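# Move top stock card onto the adjacent waste pile

## Task

Lift the uppermost card from the face-down stock and set it down on the waste pile next to it, in the row closest to the robot, so that it lies on that pile and nothing else. All other cards must stay where they are and no other object may end up on any stack. The cards are stiff plywood tiles.

## Robot and tools

Robot: two arms, left_arm and right_arm, each ending in a five-finger hand (left_arm has a left hand, right_arm a right hand). Scene frame: origin at table height midway between the nominal bases, +z up, +x out over the table, left_arm on the +y side. Calibrated bases: left_arm at (-0.046, +0.370, 0) m, right_arm at (-0.030, -0.306, 0) m, each turned only slightly about z. A camera stand sits behind the arms. Cameras: cam_head_left, cam_head_right, cam_high, cam_left_wrist, cam_right_wrist, all 672x504.

Hand point: a spot 0.05 m in front of the palm and 0.15 m out from the wrist mount. Its +z runs along the straight fingers, +y out of the palm, +x across the palm away from the thumb on the right hand (toward the thumb on the left hand). Straight fingertips reach 0.06 to 0.07 m past the point and sit 0.06 m behind it along -y. A wrist bracket on the little-finger side can strike things.

The row: every action row is 28 numbers, all in [-1, 1], always covering both arms. Order: left_arm dx, dy, dz, rx, ry, rz; left hand little, ring, middle, index, thumb_bend, thumb_turn, force_limit, speed; then the same 14 for right_arm. The six pose numbers are an offset, not a pose: they count from that arm's current Hand target, along that Hand target's own axes. 1.0 equals 0.6 m for dx, dy, dz and 180 degrees for the rotation vector rx, ry, rz. All rows of one action count from the action's starting Hand target, so sending the same offset twice moves twice as far. Six zeros re-request the current Hand target. Finger and thumb numbers are absolute targets: +1 open/straight, -1 closed; thumb_turn -1 puts the thumb opposite the fingers, +1 beside the palm. force_limit runs from about 0 N at -1 to 10 N at +1 (15 N for thumb motors); speed rises to full at +0.48. No number means 'unchanged': to keep a hand as it is, resend its last executed eight numbers (or, before any, its hand_measured six plus hand_force_limit and hand_speed). For a gentle grip close at speed -0.94 or lower. A thumb-in grip fits objects roughly 0.035 to 0.065 m thick.

Tools:
- execute_actions(actions, cameras): actions is a list of actions; each action is a table of up to 15 rows, one per 1/30 s step, lasting 0.5 s (short tables repeat their last row). An empty list returns images.
- move(target, speed, blend, blocking, cameras): target is one 28-number row or a list of up to 15 rows; every row is an offset from the same starting Hand targets, not from the previous row. Straight-line paths, at least 0.5 s, cut off at 10 s. speed in m/s, 0.002 to 4.3, default 0.25 (turns up to twice that in rad/s); one value or one per target. blend in metres rounds corners in a list; 0 stops at each. blocking=false returns after about 0.5 s while motion continues. Paths ignore obstacles and the other arm.
- wait(seconds 0 to 10, cameras): lets time run with commands held.
- stop(cameras): brakes a running move.
- zoom_image(camera, region [x0, y0, x1, y1] in pixels, at most 504 by 504): closer view of the latest image.
- show_instructions(): shows reference pages.
- finished_scene(scene): ends the scene for good.

Results: end_effector_position (m) and end_effector_quat_wxyz per arm, in that arm's base frame; Hand target (last commanded pose after clipping, the base for next offsets); joint positions, velocities, torques; hand_measured, hand_stopped_by (moving, target, force, stalled, fault), hand_load_n (positive when pushed open; near 0 after a lost grip), hand_force_limit, hand_speed. A move adds a 'move:' line giving its ending (done, off_target, moving, held, fault) and limits (paced = pose clipped, held = steps withheld). Printed positions may be off by a few cm. The hand often rests 1 to 3 cm (sometimes 5) below or short of the command without any contact; another action requests it again, or send the gap as an offset. Orientation commands are clipped to within 40 degrees of the measured one per step.

Avoid: dropping the card or releasing it while moving, slamming or hard pushing on the table or stacks, letting anything fall or leave the table, contact or squeezing between the two arms, paths that pass close to an arm's own base, and fast moves into contact. Long holding or stretching heats motors; a MOTOR HOT line warns, and an over-temperature fault drops the arm for 30 to 60 s. Loose objects may occasionally be nudged by outside pushes.

Each tool is called after "Emit:" as name(argument=value, ...) on one line, values as JSON.

Reference images:

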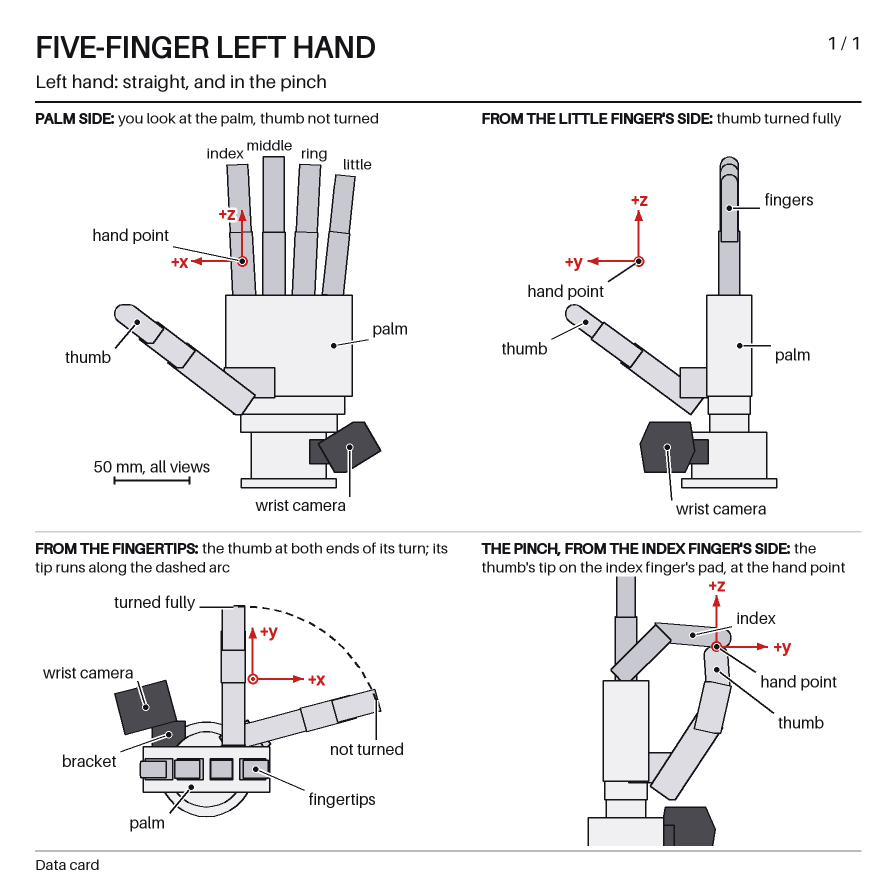

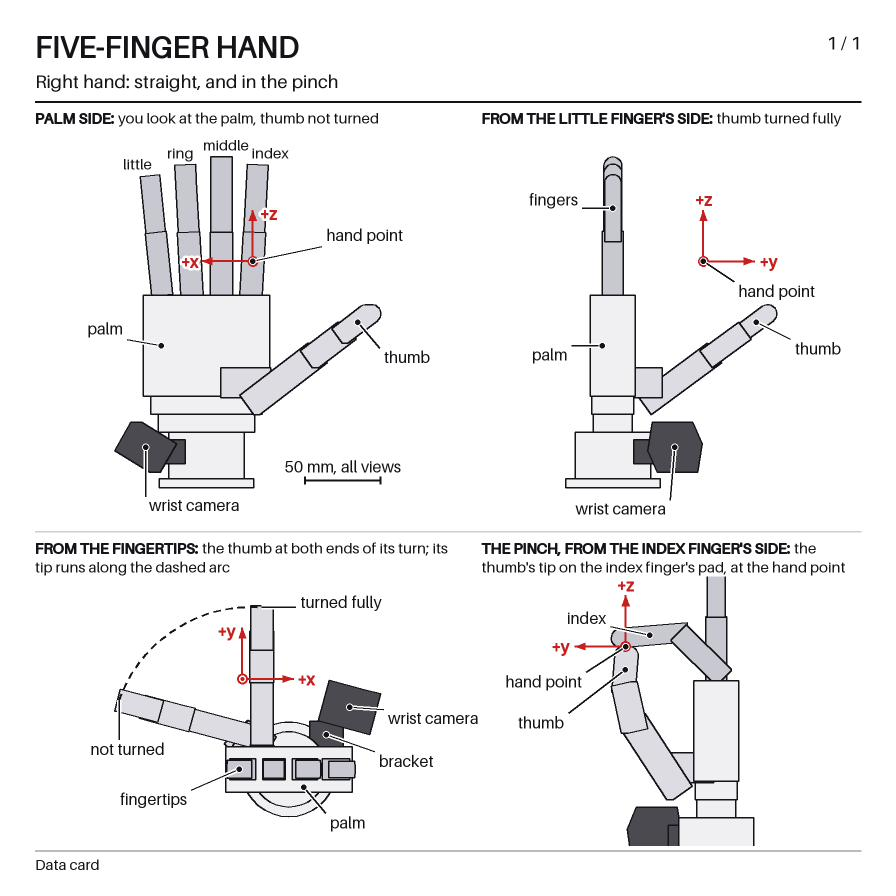

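## Session

Emit:
execute_actions(actions=[])

Scene clock: 0.00 s.
left_arm: end_effector_position=(+0.5598, -0.1922, +0.3815) hand_measured=(+1.000, +1.000, +1.000, +1.000, +1.000, +1.000) hand_load_n=(+0.0, +0.0, +0.0, +0.0, +0.0, +0.0) hand_stopped_by=(target, target, target, target, target, target) hand_force_limit=0.00 hand_speed=-0.80 end_effector_quat_wxyz=(+0.312, +0.806, -0.357, +0.355) | right_arm: end_effector_position=(+0.1922, +0.3305, +0.3161) hand_measured=(+1.000, +1.000, +1.000, +1.000, +1.000, +1.000) hand_load_n=(+0.0, +0.0, +0.0, +0.0, +0.0, +0.0) hand_stopped_by=(target, target, target, target, target, target) hand_force_limit=0.00 hand_speed=-0.80 end_effector_quat_wxyz=(+0.499, -0.484, -0.527, -0.488)
Joint positions: left_arm=[-0.002 1.607 1.622 -1.022 0.856 -1] | right_arm=[0.761 0.575 0.469 0.067 -0.863 -1.632]
Joint velocities: within noise
Joint torques (N m): no reading
Heat: left arm: hottest waist 30 °C; right arm: hottest waist 35 °C.
Hand target: left_arm +0.5633, -0.1922, +0.3950; +0.306, +0.800, -0.362, +0.367 | right_arm +0.1936, +0.3318, +0.3340; +0.498, -0.474, -0.528, -0.499

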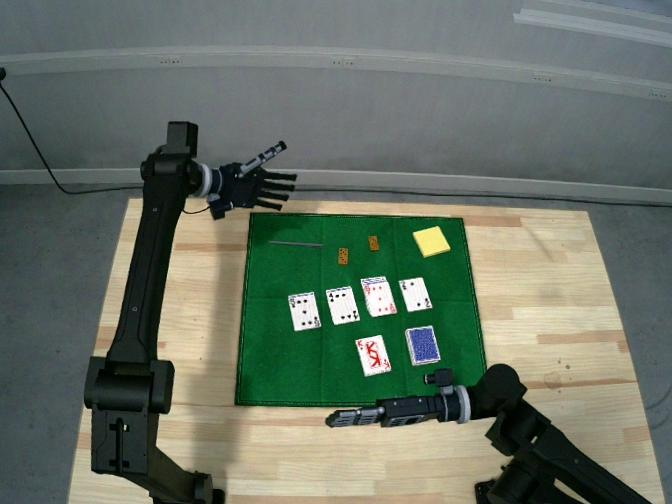

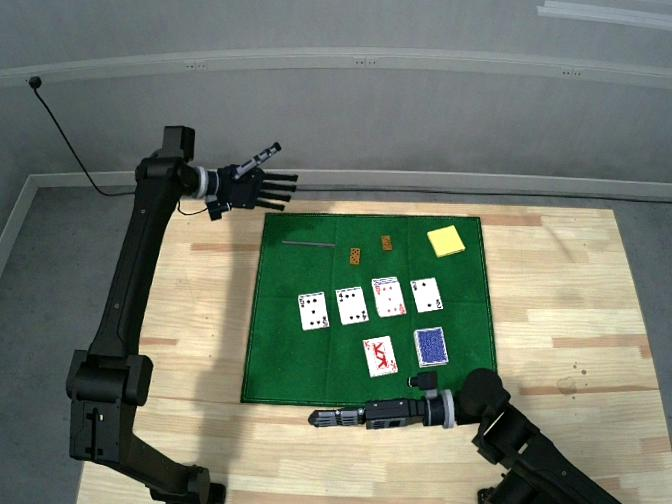

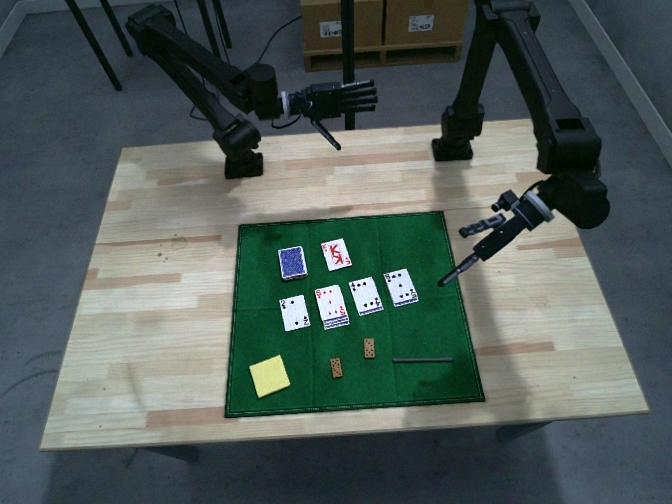

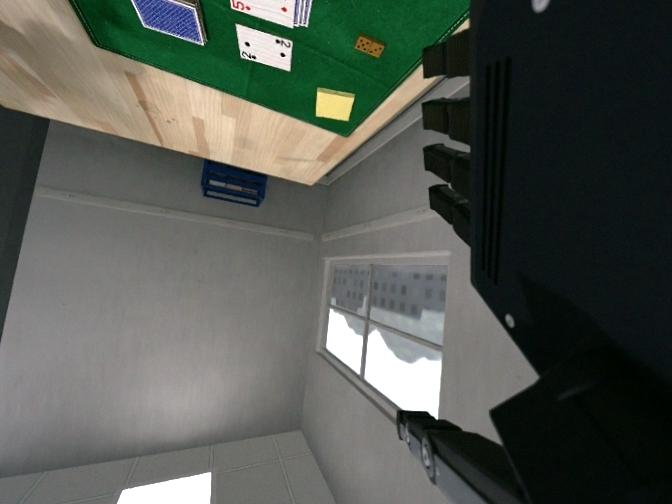

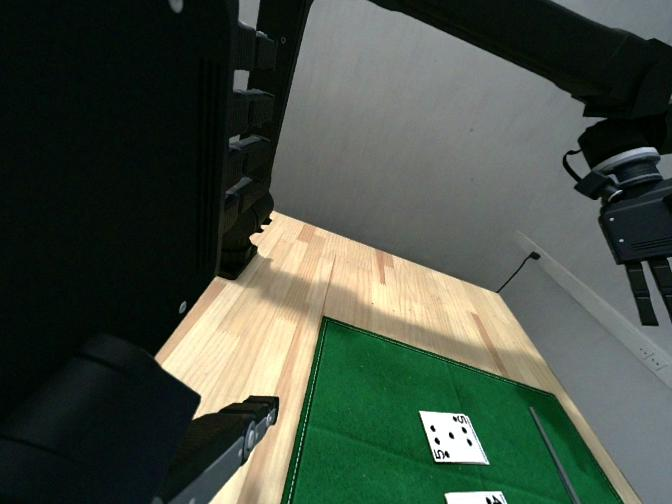

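Emit:
zoom_image(camera="cam_head_left", region=[230, 200, 500, 410])

Emit:
zoom_image(camera="cam_high", region=[220, 200, 490, 420])

Emit:
zoom_image(camera="cam_high", region=[260, 220, 380, 310])

Scaled by 1.867 from the camera's 672x504 image, which has a finer 960x720 frame.

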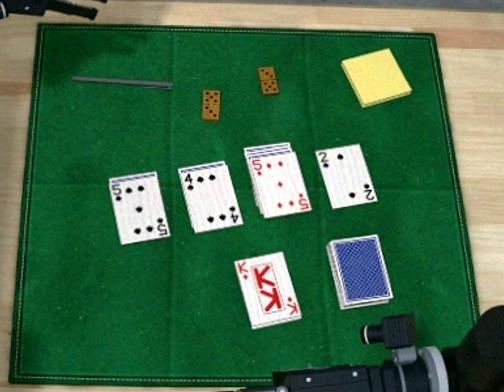

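Scaled by 1.867 from the camera's 672x504 image, which has a finer 960x720 frame.

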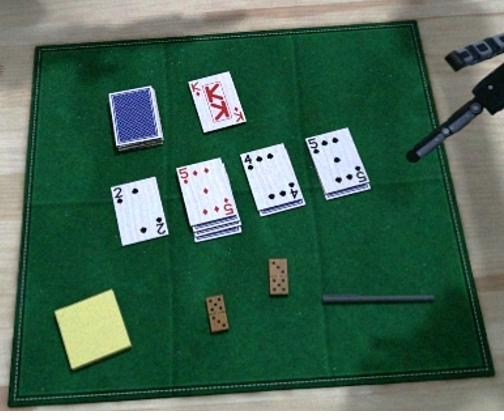

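Scaled by 4.200 from the camera's 672x504 image, which has a finer 960x720 frame.

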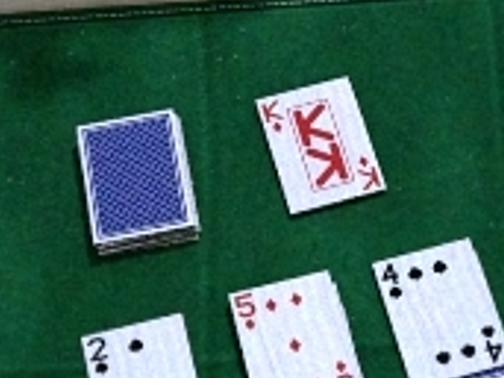

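Emit:
zoom_image(camera="cam_head_left", region=[340, 310, 460, 400])

Emit:
zoom_image(camera="cam_head_right", region=[350, 310, 470, 400])

Emit:
zoom_image(camera="cam_left_wrist", region=[100, 0, 400, 150])

Scaled by 4.200 from the camera's 672x504 image, which has a finer 960x720 frame.

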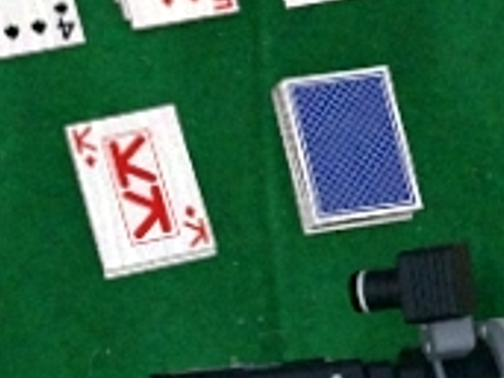

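Scaled by 4.200 from the camera's 672x504 image, which has a finer 960x720 frame.

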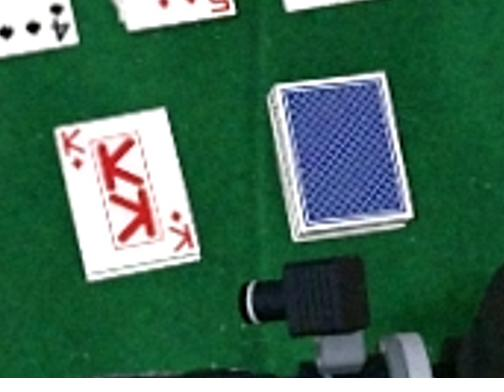

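Scaled by 1.680 from the camera's 672x504 image, which has a finer 960x720 frame.

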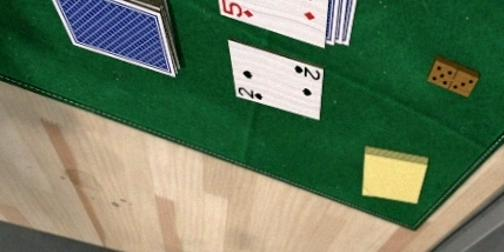

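Emit:
move(target=[0,0,0,0,0,0,1,1,1,1,1,1,0,-0.8,-0.014,0.206,-0.398,-0.172,-0.216,0.480,0.4,0.4,0.4,0.4,1,-1,-0.6,0.0], speed=0.3, cameras=["all"])

Scene clock: 11.67 s.
left_arm: end_effector_position=(+0.5598, -0.1922, +0.3815) hand_measured=(+1.000, +1.000, +1.000, +1.000, +1.000, +1.000) hand_load_n=(+0.0, +0.0, +0.0, +0.0, +0.0, +0.0) hand_stopped_by=(target, target, target, target, target, target) hand_force_limit=0.00 hand_speed=-0.80 end_effector_quat_wxyz=(+0.312, +0.806, -0.357, +0.355) | right_arm: end_effector_position=(+0.3185, +0.1027, +0.3169) hand_measured=(+0.400, +0.400, +0.400, +0.400, +1.000, -1.000) hand_load_n=(+0.0, +0.0, +0.0, +0.0, +0.0, +0.0) hand_stopped_by=(target, target, target, target, target, target) hand_force_limit=-0.60 hand_speed=0.00 end_effector_quat_wxyz=(-0.374, +0.927, +0.037, +0.015)
Joint positions: left_arm=[-0.002 1.607 1.622 -1.022 0.856 -1] | right_arm=[0.039 1.245 1.411 -1.698 -0.766 -1.596]
Joint torques (N m): left_arm=[-0.32 -13.8 12.19 1.26 0.57 -0.04] | right_arm=[-0.38 -6.12 12.03 0.01 -0.38 -0.02]
Heat: left arm: hottest waist 30 °C; right arm: hottest waist 35 °C.
Hand target: left_arm +0.5633, -0.1922, +0.3950; +0.306, +0.800, -0.362, +0.367 | right_arm +0.3301, +0.0999, +0.3335; -0.382, +0.922, +0.057, -0.024
Off the commanded pose: left_arm 0.014 m, 2 deg | right_arm 0.020 m, 5 deg.
joint sent to its limit (right arm) — joint 4 (wrist pitch), lower limit. The joint targets are off in orientation, not in position.
move: off_target (left_arm, right_arm)

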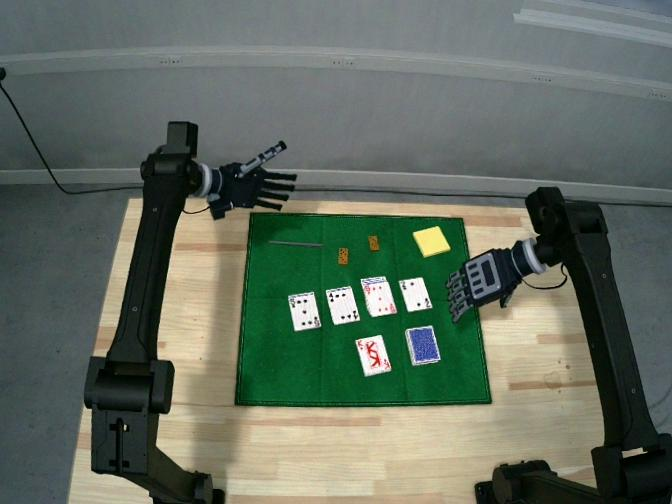

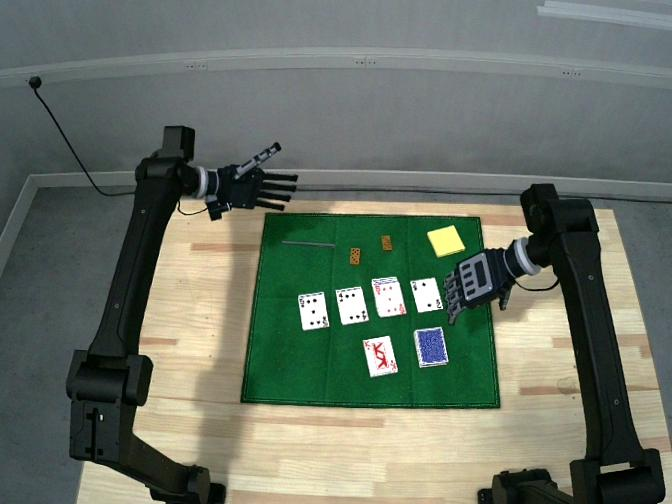

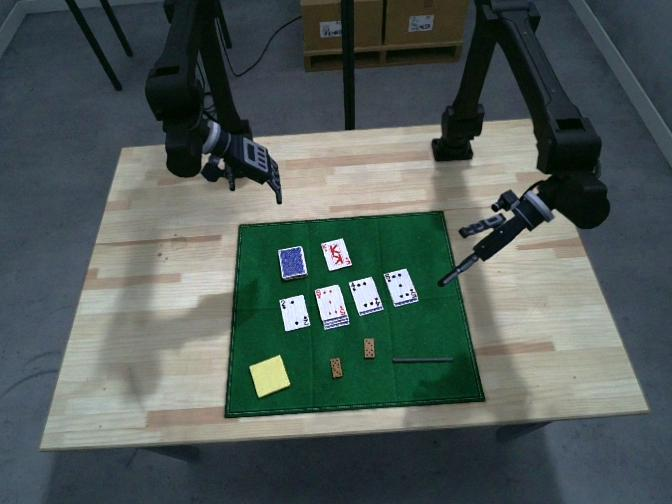

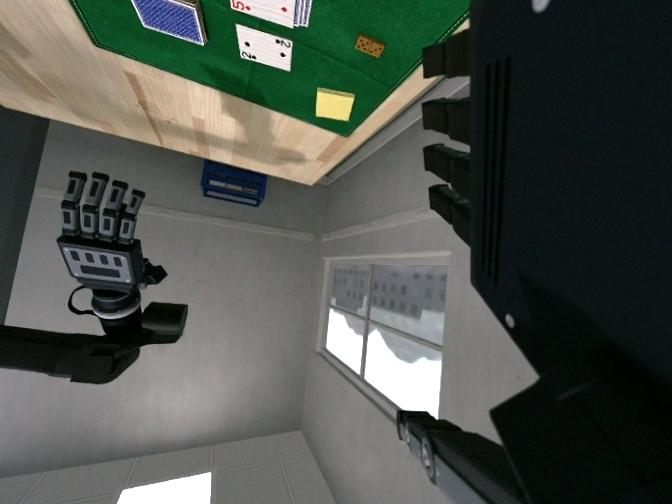

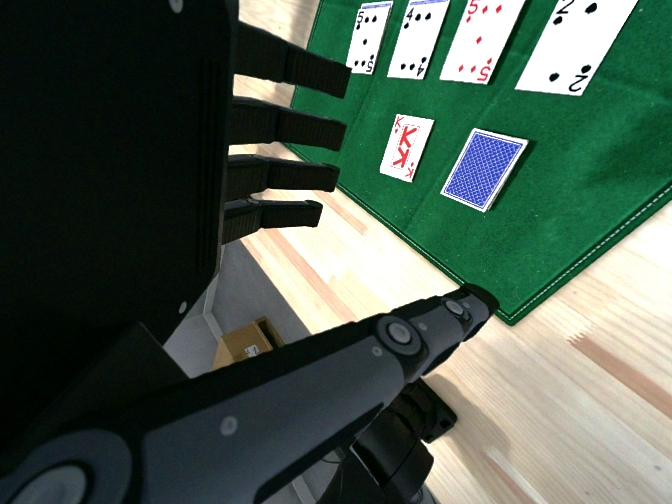

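Emit:
zoom_image(camera="cam_right_wrist", region=[360, 80, 560, 230])

Emit:
zoom_image(camera="cam_left_wrist", region=[100, 0, 240, 80])

Scaled by 2.520 from the camera's 672x504 image, which has a finer 960x720 frame.

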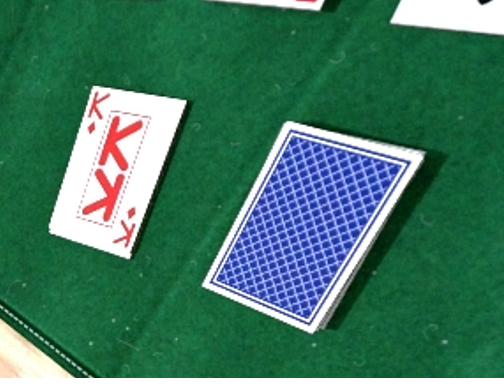

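Scaled by 3.600 from the camera's 672x504 image, which has a finer 960x720 frame.

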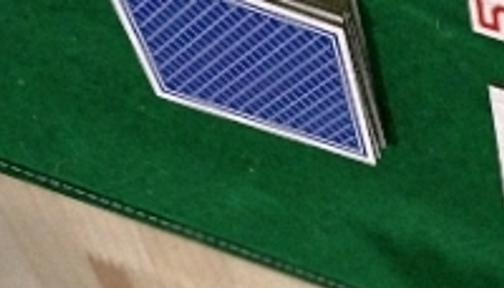

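Emit:
move(target=[0,0,0,0,0,0,1,1,1,1,1,1,0,-0.8,0.070,0.168,0.280,0,0,0,0.4,0.4,0.4,0.4,1,-1,-0.6,0.0], speed=0.2, cameras=["all"])

Scene clock: 14.77 s.
left_arm: end_effector_position=(+0.5598, -0.1922, +0.3815) hand_measured=(+1.000, +1.000, +1.000, +1.000, +1.000, +1.000) hand_load_n=(+0.0, +0.0, +0.0, +0.0, +0.0, +0.0) hand_stopped_by=(target, target, target, target, target, target) hand_force_limit=0.00 hand_speed=-0.80 end_effector_quat_wxyz=(+0.312, +0.806, -0.357, +0.355) | right_arm: end_effector_position=(+0.3655, +0.1488, +0.1479) hand_measured=(+0.400, +0.400, +0.400, +0.400, +1.000, -1.000) hand_load_n=(+0.0, +0.0, +0.0, +0.0, -0.5, +0.0) hand_stopped_by=(target, target, target, target, target, target) hand_force_limit=-0.60 hand_speed=0.00 end_effector_quat_wxyz=(-0.381, +0.922, +0.058, -0.021)
Joint positions: left_arm=[-0.002 1.607 1.622 -1.022 0.856 -1] | right_arm=[0.145 1.451 1.152 -1.245 -0.783 -1.54]
Joint torques (N m): left_arm=[-0.56 -13.68 12.21 1.31 0.57 -0.04] | right_arm=[1.14 -9.23 7.3 0.81 -0.65 0.02]
Heat: left arm: hottest wrist yaw 30 °C; right arm: hottest waist 34 °C.
Hand target: left_arm +0.5633, -0.1922, +0.3950; +0.306, +0.800, -0.362, +0.367 | right_arm +0.3656, +0.1524, +0.1434; -0.382, +0.922, +0.057, -0.024
Off the commanded pose: left_arm 0.014 m, 2 deg | right_arm 0.006 m, 0 deg.
move: off_target (left_arm)

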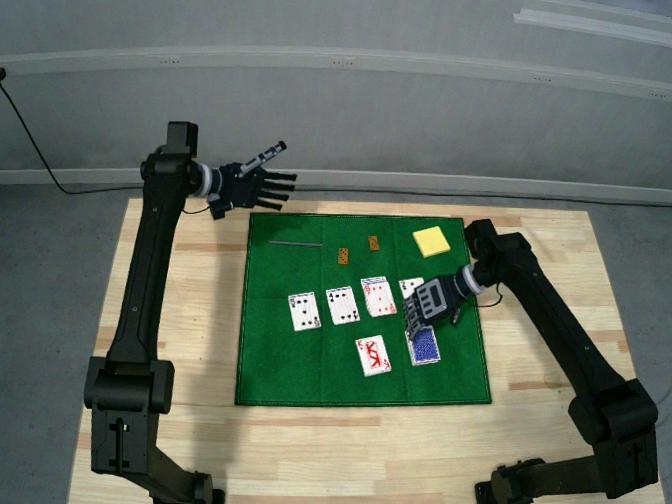

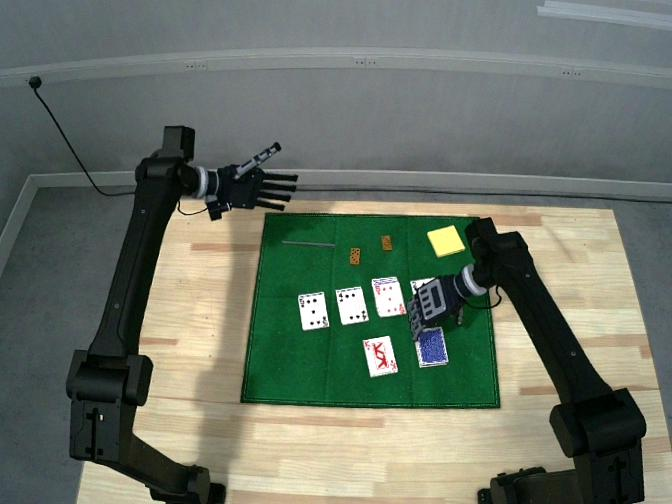

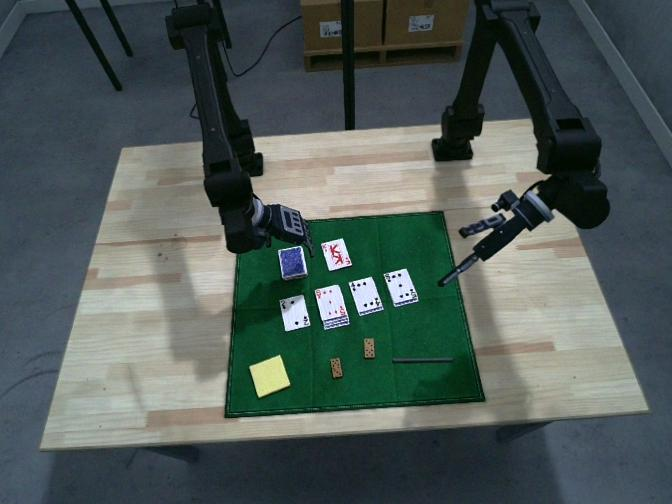

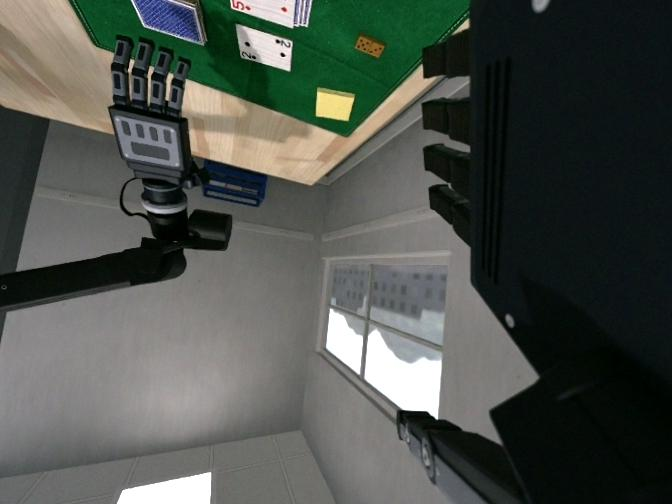

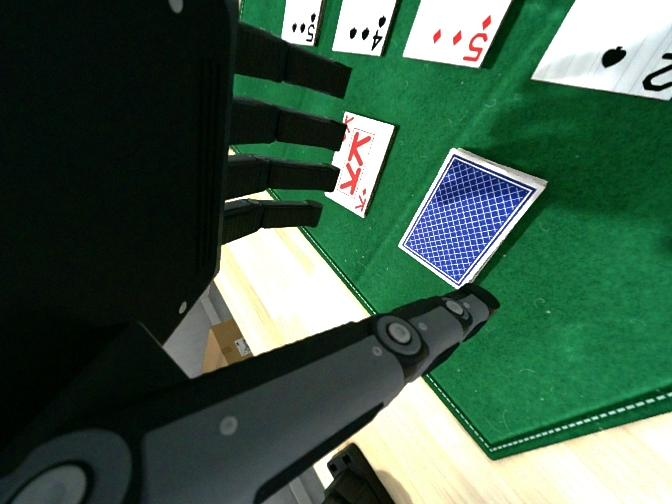

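Emit:
zoom_image(camera="cam_high", region=[230, 180, 380, 290])

Emit:
zoom_image(camera="cam_head_left", region=[350, 250, 500, 400])

Emit:
zoom_image(camera="cam_head_right", region=[350, 250, 500, 400])

Emit:
zoom_image(camera="cam_right_wrist", region=[220, 80, 560, 330])

Scaled by 3.360 from the camera's 672x504 image, which has a finer 960x720 frame.

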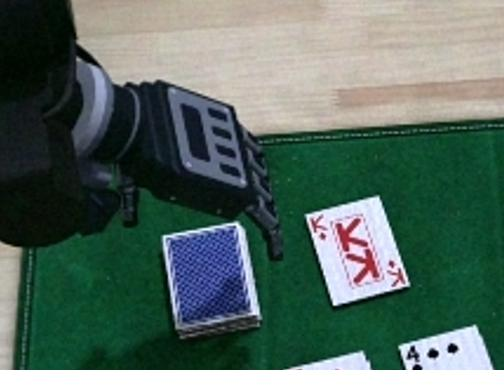

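Scaled by 3.360 from the camera's 672x504 image, which has a finer 960x720 frame.

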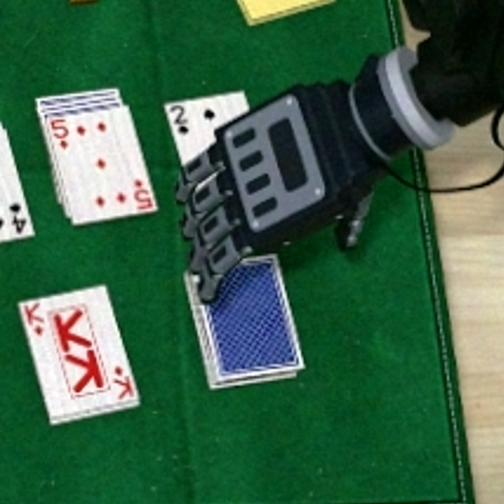

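Scaled by 3.360 from the camera's 672x504 image, which has a finer 960x720 frame.

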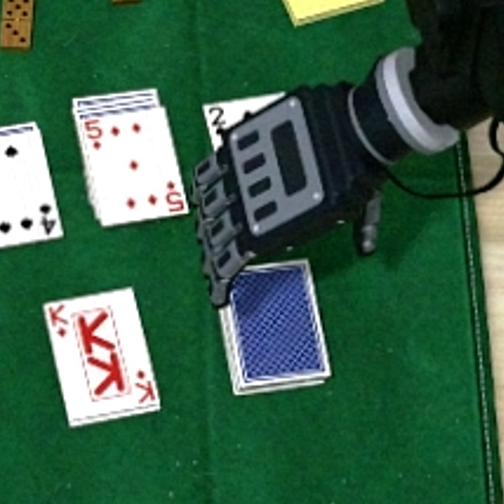

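Scaled by 1.482 from the camera's 672x504 image, which has a finer 960x720 frame.

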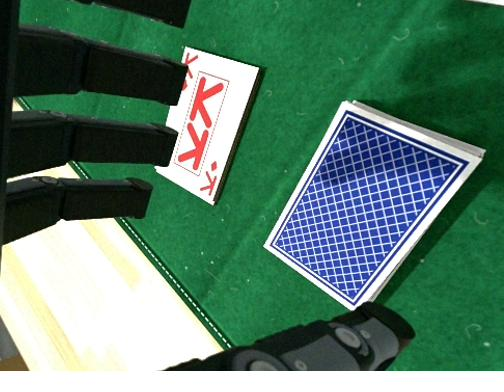

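Emit:
move(target=[0,0,0,0,0,0,1,1,1,1,1,1,0,-0.8,0.009,0.096,0.045,0,0,0,1,1,0,0,1,-1,-0.6,0.0], speed=0.15, cameras=["all"])

Scene clock: 20.70 s.
left_arm: end_effector_position=(+0.5598, -0.1922, +0.3815) hand_measured=(+1.000, +1.000, +1.000, +1.000, +1.000, +1.000) hand_load_n=(+0.0, +0.0, +0.0, +0.0, -0.5, +0.0) hand_stopped_by=(target, target, target, target, target, target) hand_force_limit=0.00 hand_speed=-0.80 end_effector_quat_wxyz=(+0.312, +0.806, -0.357, +0.355) | right_arm: end_effector_position=(+0.3715, +0.1333, +0.0895) hand_measured=(+1.000, +1.000, +0.000, +0.000, +1.000, -1.000) hand_load_n=(+0.0, -0.5, +0.0, +0.0, +0.0, +0.0) hand_stopped_by=(target, target, target, target, target, target) hand_force_limit=-0.60 hand_speed=0.00 end_effector_quat_wxyz=(-0.381, +0.922, +0.056, -0.025)
Joint positions: left_arm=[-0.002 1.607 1.622 -1.022 0.856 -1] | right_arm=[0.105 1.533 1.077 -1.136 -0.784 -1.595]
Joint torques (N m): left_arm=[-0.67 -13.63 12.21 1.31 0.56 -0.04] | right_arm=[0.09 -9.35 6.86 0.7 -0.6 -0.18]
Heat: left arm: hottest wrist yaw 30 °C; right arm: hottest waist 34 °C.
Hand target: left_arm +0.5633, -0.1922, +0.3950; +0.306, +0.800, -0.362, +0.367 | right_arm +0.3735, +0.1316, +0.0836; -0.382, +0.922, +0.057, -0.024
Off the commanded pose: left_arm 0.014 m, 2 deg | right_arm 0.006 m, 0 deg.
move: off_target (left_arm)

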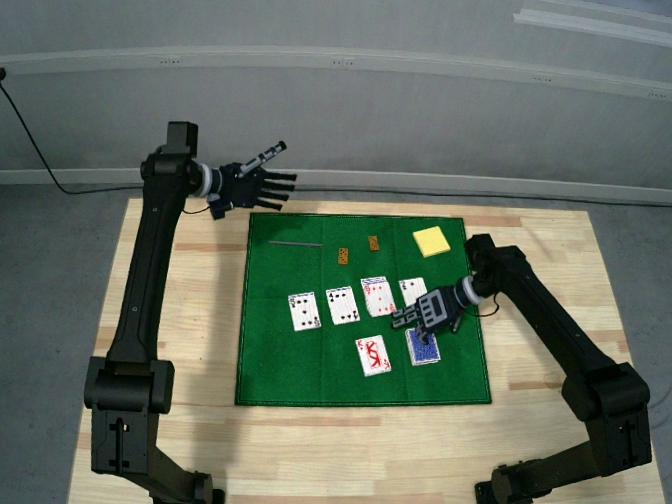

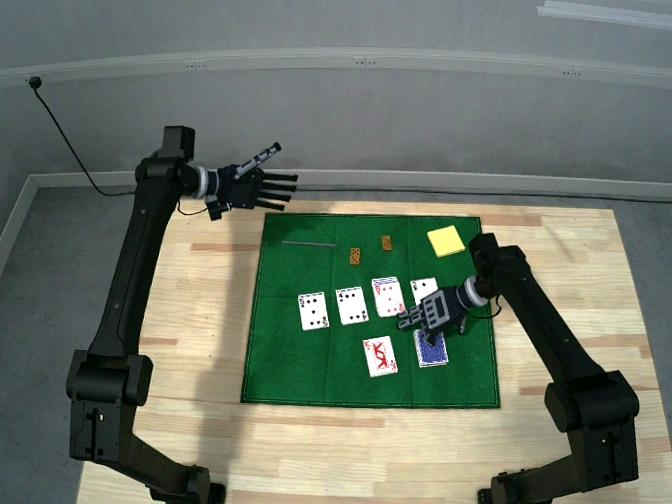

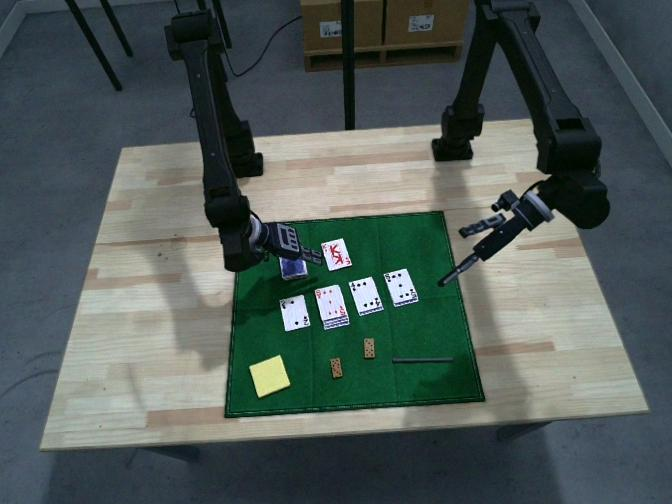

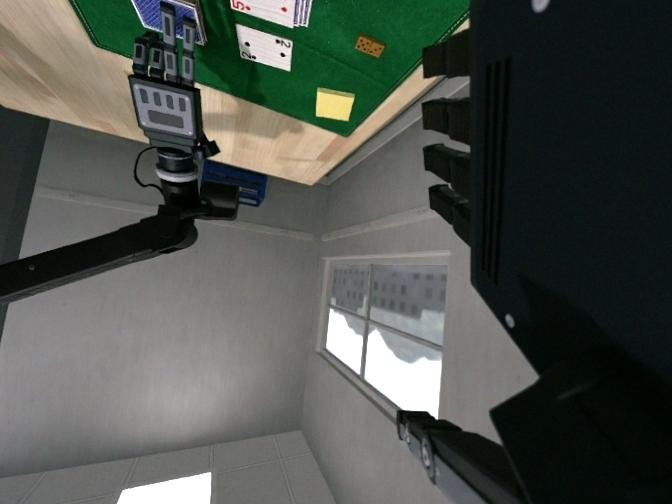

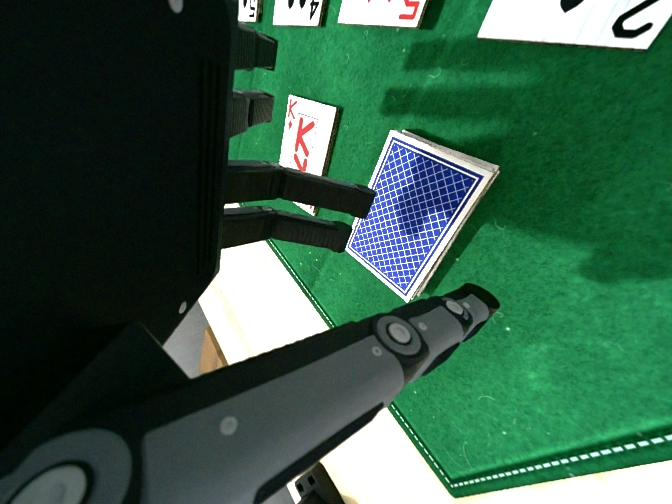

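Emit:
zoom_image(camera="cam_high", region=[240, 210, 360, 300])

Emit:
zoom_image(camera="cam_head_left", region=[370, 280, 490, 380])

Emit:
zoom_image(camera="cam_head_right", region=[370, 280, 490, 380])

Scaled by 4.200 from the camera's 672x504 image, which has a finer 960x720 frame.

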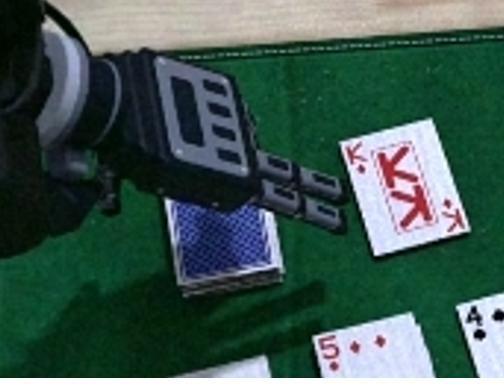

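Scaled by 4.200 from the camera's 672x504 image, which has a finer 960x720 frame.

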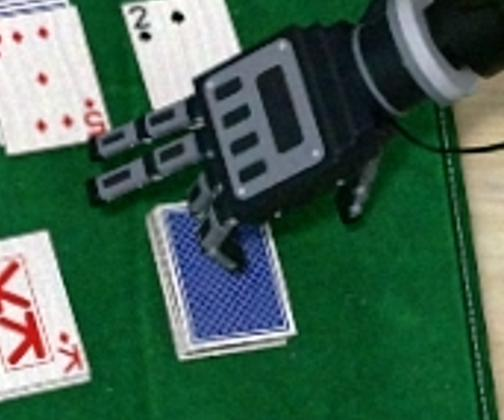

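Scaled by 4.200 from the camera's 672x504 image, which has a finer 960x720 frame.

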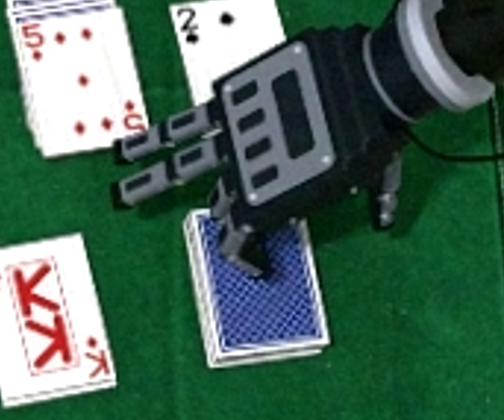

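Emit:
move(target=[0,0,0,0,0,0,1,1,1,1,1,1,0,-0.8,0,0.042,0.042,0,0,0,1,1,0,0,1,-1,-0.6,0.0], speed=0.08, cameras=["cam_right_wrist","cam_head_left","cam_high"])

Scene clock: 23.30 s.
left_arm: end_effector_position=(+0.5598, -0.1922, +0.3815) hand_measured=(+1.000, +1.000, +1.000, +1.000, +1.000, +1.000) hand_load_n=(+0.0, +0.0, +0.0, +0.0, +0.0, +0.0) hand_stopped_by=(target, target, target, target, target, target) hand_force_limit=0.00 hand_speed=-0.80 end_effector_quat_wxyz=(+0.312, +0.806, -0.357, +0.355) | right_arm: end_effector_position=(+0.3732, +0.1334, +0.0554) hand_measured=(+1.000, +1.000, +0.000, +0.000, +1.000, -1.000) hand_load_n=(+0.0, +0.0, +0.0, +0.0, +0.0, +0.0) hand_stopped_by=(target, target, target, target, target, target) hand_force_limit=-0.60 hand_speed=0.00 end_effector_quat_wxyz=(-0.381, +0.922, +0.057, -0.023)
Joint positions: left_arm=[-0.002 1.607 1.622 -1.022 0.856 -1] | right_arm=[0.105 1.579 1.03 -1.039 -0.784 -1.596]
Joint torques (N m): left_arm=[-0.62 -13.63 12.21 1.26 0.57 -0.04] | right_arm=[-0.03 -9.64 6.31 0.69 -0.57 -0.13]
Heat: left arm: hottest waist 29 °C; right arm: hottest waist 34 °C.
Hand target: left_arm +0.5633, -0.1922, +0.3950; +0.306, +0.800, -0.362, +0.367 | right_arm +0.3734, +0.1316, +0.0479; -0.382, +0.922, +0.057, -0.024
Off the commanded pose: left_arm 0.014 m, 2 deg | right_arm 0.008 m, 0 deg.
move: off_target (left_arm)
Images, in order (width x height): cam_head_left 672x504, cam_high 672x504, cam_right_wrist 672x504.

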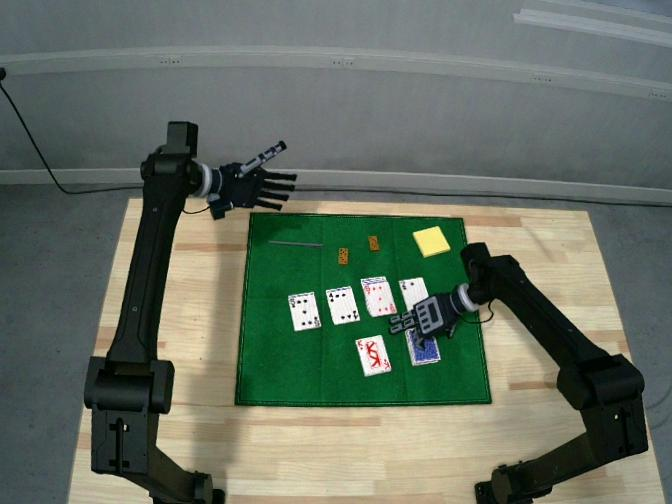

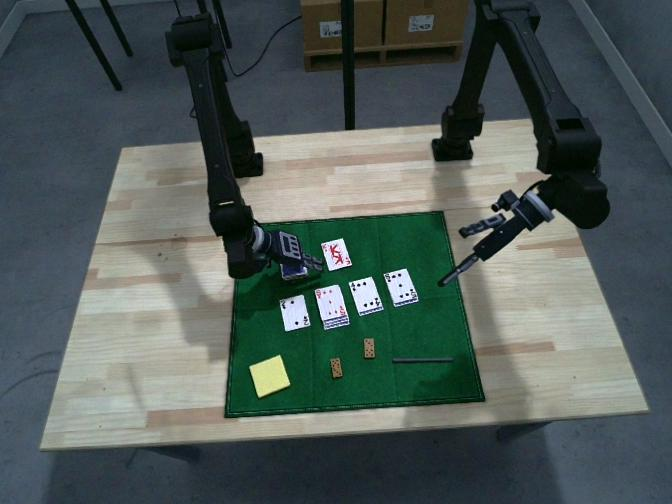

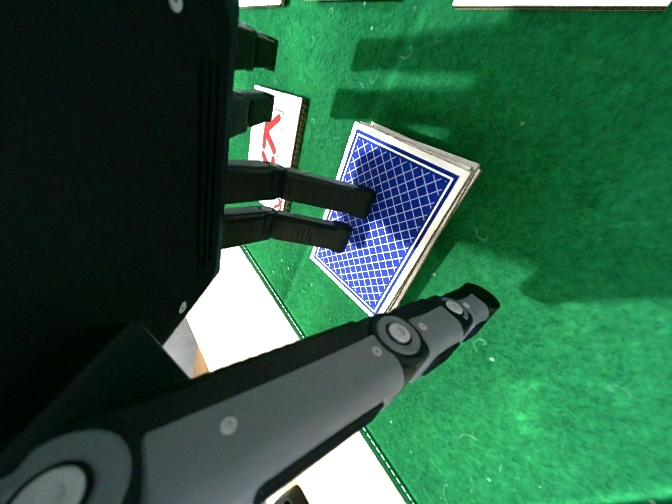

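Emit:
move(target=[0,0,0,0,0,0,1,1,1,1,1,1,0,-0.8,0,0.0142,0.0142,0,0,0,1,1,0,0,1,-1,-0.6,0.0], speed=0.05, cameras=["cam_right_wrist"])

Emit:
zoom_image(camera="cam_right_wrist", region=[220, 100, 500, 330])

Scene clock: 24.33 s.
left_arm: end_effector_position=(+0.5598, -0.1922, +0.3815) hand_measured=(+1.000, +1.000, +1.000, +1.000, +1.000, +1.000) hand_load_n=(+0.0, +0.0, +0.0, +0.0, +0.0, +0.0) hand_stopped_by=(target, target, target, target, target, target) hand_force_limit=0.00 hand_speed=-0.80 end_effector_quat_wxyz=(+0.312, +0.806, -0.357, +0.355) | right_arm: end_effector_position=(+0.3768, +0.1351, +0.0538) hand_measured=(+1.000, +1.000, +0.000, +0.000, +1.000, -1.000) hand_load_n=(-0.5, +0.0, -2.5, +0.0, +0.0, +0.0) hand_stopped_by=(target, target, target, target, target, target) hand_force_limit=-0.60 hand_speed=0.00 end_effector_quat_wxyz=(-0.385, +0.921, +0.060, -0.015)
Joint positions: left_arm=[-0.002 1.607 1.622 -1.022 0.856 -1] | right_arm=[0.105 1.58 1.026 -1.016 -0.791 -1.596]
Joint torques (N m): left_arm=[-0.5 -13.68 12.23 1.31 0.56 -0.04] | right_arm=[-0.21 -8.53 5.68 1.1 -0.27 -0.12]
Heat: left arm: hottest waist 29 °C; right arm: hottest waist 34 °C.
Hand target: left_arm +0.5633, -0.1922, +0.3950; +0.306, +0.800, -0.362, +0.367 | right_arm +0.3735, +0.1317, +0.0359; -0.382, +0.922, +0.057, -0.024
Off the commanded pose: left_arm 0.014 m, 2 deg | right_arm 0.019 m, 1 deg.
move: off_target (left_arm, right_arm)
Images, in order (width x height): cam_right_wrist 672x504.

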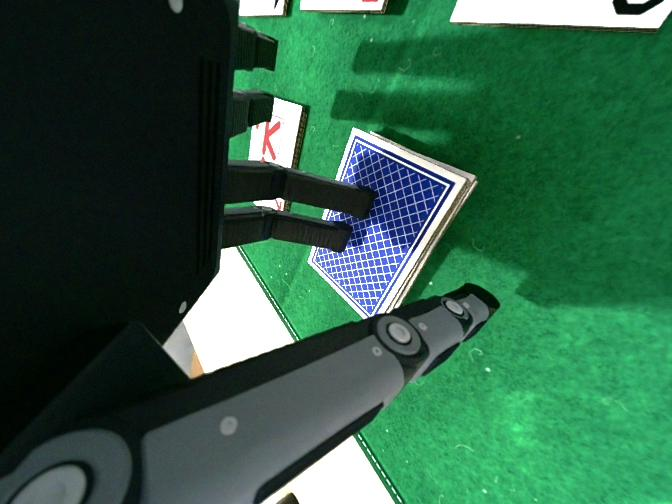

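Scaled by 1.800 from the camera's 672x504 image, which has a finer 960x720 frame.

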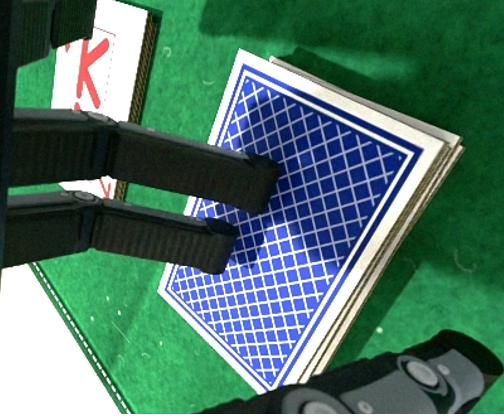

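Emit:
move(target=[0,0,0,0,0,0,1,1,1,1,1,1,0,-0.8,-0.033,0,0,0,0,0,1,1,0,0,1,-1,-0.6,0.0], speed=0.04, cameras=["cam_right_wrist"])

Emit:
zoom_image(camera="cam_right_wrist", region=[220, 100, 500, 330])

Scene clock: 25.53 s.
left_arm: end_effector_position=(+0.5598, -0.1922, +0.3815) hand_measured=(+1.000, +1.000, +1.000, +1.000, +1.000, +1.000) hand_load_n=(+0.0, +0.0, +0.0, +0.0, -0.5, +0.0) hand_stopped_by=(target, target, target, target, target, target) hand_force_limit=0.00 hand_speed=-0.80 end_effector_quat_wxyz=(+0.312, +0.806, -0.357, +0.355) | right_arm: end_effector_position=(+0.3683, +0.1342, +0.0526) hand_measured=(+1.000, +1.000, +0.000, +0.000, +1.000, -1.000) hand_load_n=(-0.5, +0.0, -2.5, +0.0, +0.0, +0.0) hand_stopped_by=(target, target, target, target, target, target) hand_force_limit=-0.60 hand_speed=0.00 end_effector_quat_wxyz=(-0.388, +0.919, +0.065, -0.005)
Joint positions: left_arm=[-0.002 1.607 1.622 -1.022 0.856 -1] | right_arm=[0.103 1.549 0.985 -0.988 -0.797 -1.602]
Joint torques (N m): left_arm=[-0.62 -13.63 12.19 1.25 0.57 -0.03] | right_arm=[0.09 -8.82 4.44 0.47 -0.06 -0.1]
Heat: left arm: hottest elbow 30 °C; right arm: hottest waist 34 °C.
Hand target: left_arm +0.5633, -0.1922, +0.3950; +0.306, +0.800, -0.362, +0.367 | right_arm +0.3539, +0.1292, +0.0360; -0.382, +0.922, +0.057, -0.024
Off the commanded pose: left_arm 0.014 m, 2 deg | right_arm 0.023 m, 3 deg.
move: off_target (left_arm, right_arm)
Images, in order (width x height): cam_right_wrist 672x504.

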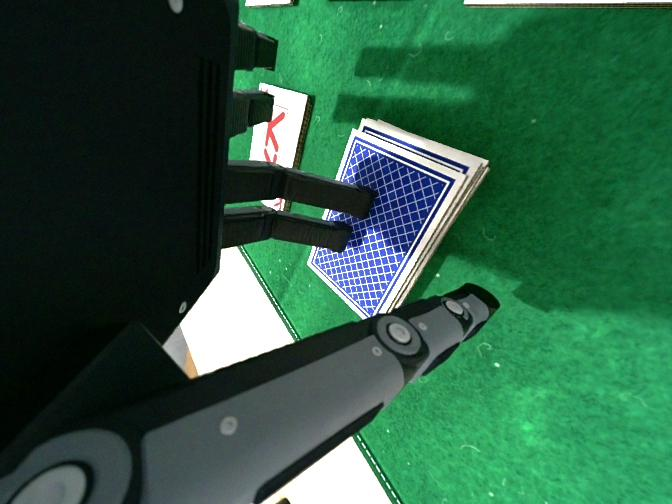

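Scaled by 1.800 from the camera's 672x504 image, which has a finer 960x720 frame.

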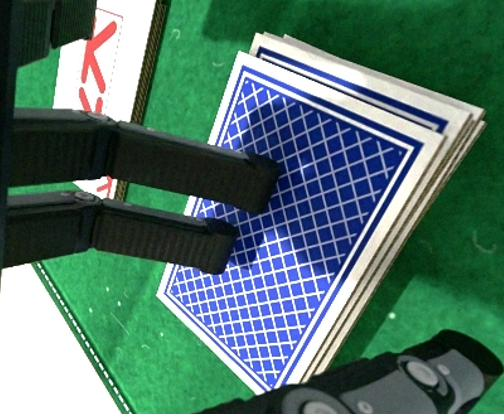

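Emit:
move(target=[0,0,0,0,0,0,1,1,1,1,1,1,0,-0.8,-0.033,0,0,0,0,0,1,1,0,0,1,-1,-0.6,0.0], speed=0.04, cameras=["cam_right_wrist"])

Emit:
zoom_image(camera="cam_right_wrist", region=[220, 100, 500, 330])

Scene clock: 26.80 s.
left_arm: end_effector_position=(+0.5598, -0.1922, +0.3815) hand_measured=(+1.000, +1.000, +1.000, +1.000, +1.000, +1.000) hand_load_n=(+0.0, +0.0, +0.0, +0.0, +0.0, +0.0) hand_stopped_by=(target, target, target, target, target, target) hand_force_limit=0.00 hand_speed=-0.80 end_effector_quat_wxyz=(+0.312, +0.806, -0.357, +0.355) | right_arm: end_effector_position=(+0.3482, +0.1323, +0.0521) hand_measured=(+1.000, +1.000, +0.000, +0.000, +1.000, -1.000) hand_load_n=(+0.0, +0.0, -2.5, +0.0, +0.0, +0.0) hand_stopped_by=(target, target, target, target, target, target) hand_force_limit=-0.60 hand_speed=0.00 end_effector_quat_wxyz=(-0.388, +0.919, +0.066, -0.006)
Joint positions: left_arm=[-0.002 1.607 1.622 -1.022 0.856 -1] | right_arm=[0.103 1.503 0.93 -0.982 -0.798 -1.604]
Joint torques (N m): left_arm=[-0.56 -13.68 12.18 1.32 0.57 -0.03] | right_arm=[0.15 -7.88 4.51 0.43 -0.05 -0.09]
Heat: left arm: hottest elbow 30 °C; right arm: hottest waist 34 °C.
Hand target: left_arm +0.5633, -0.1922, +0.3950; +0.306, +0.800, -0.362, +0.367 | right_arm +0.3342, +0.1268, +0.0361; -0.382, +0.922, +0.057, -0.024
Off the commanded pose: left_arm 0.014 m, 2 deg | right_arm 0.022 m, 2 deg.
move: off_target (left_arm, right_arm)
Images, in order (width x height): cam_right_wrist 672x504.

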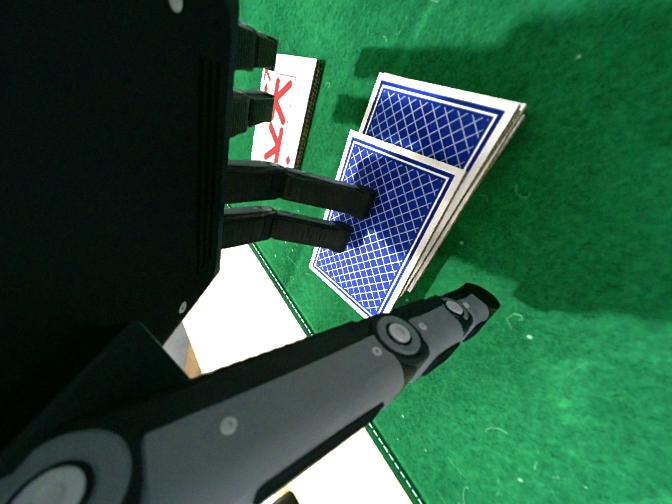

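Scaled by 1.800 from the camera's 672x504 image, which has a finer 960x720 frame.

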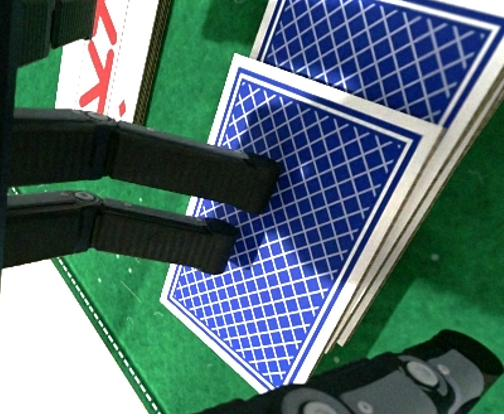

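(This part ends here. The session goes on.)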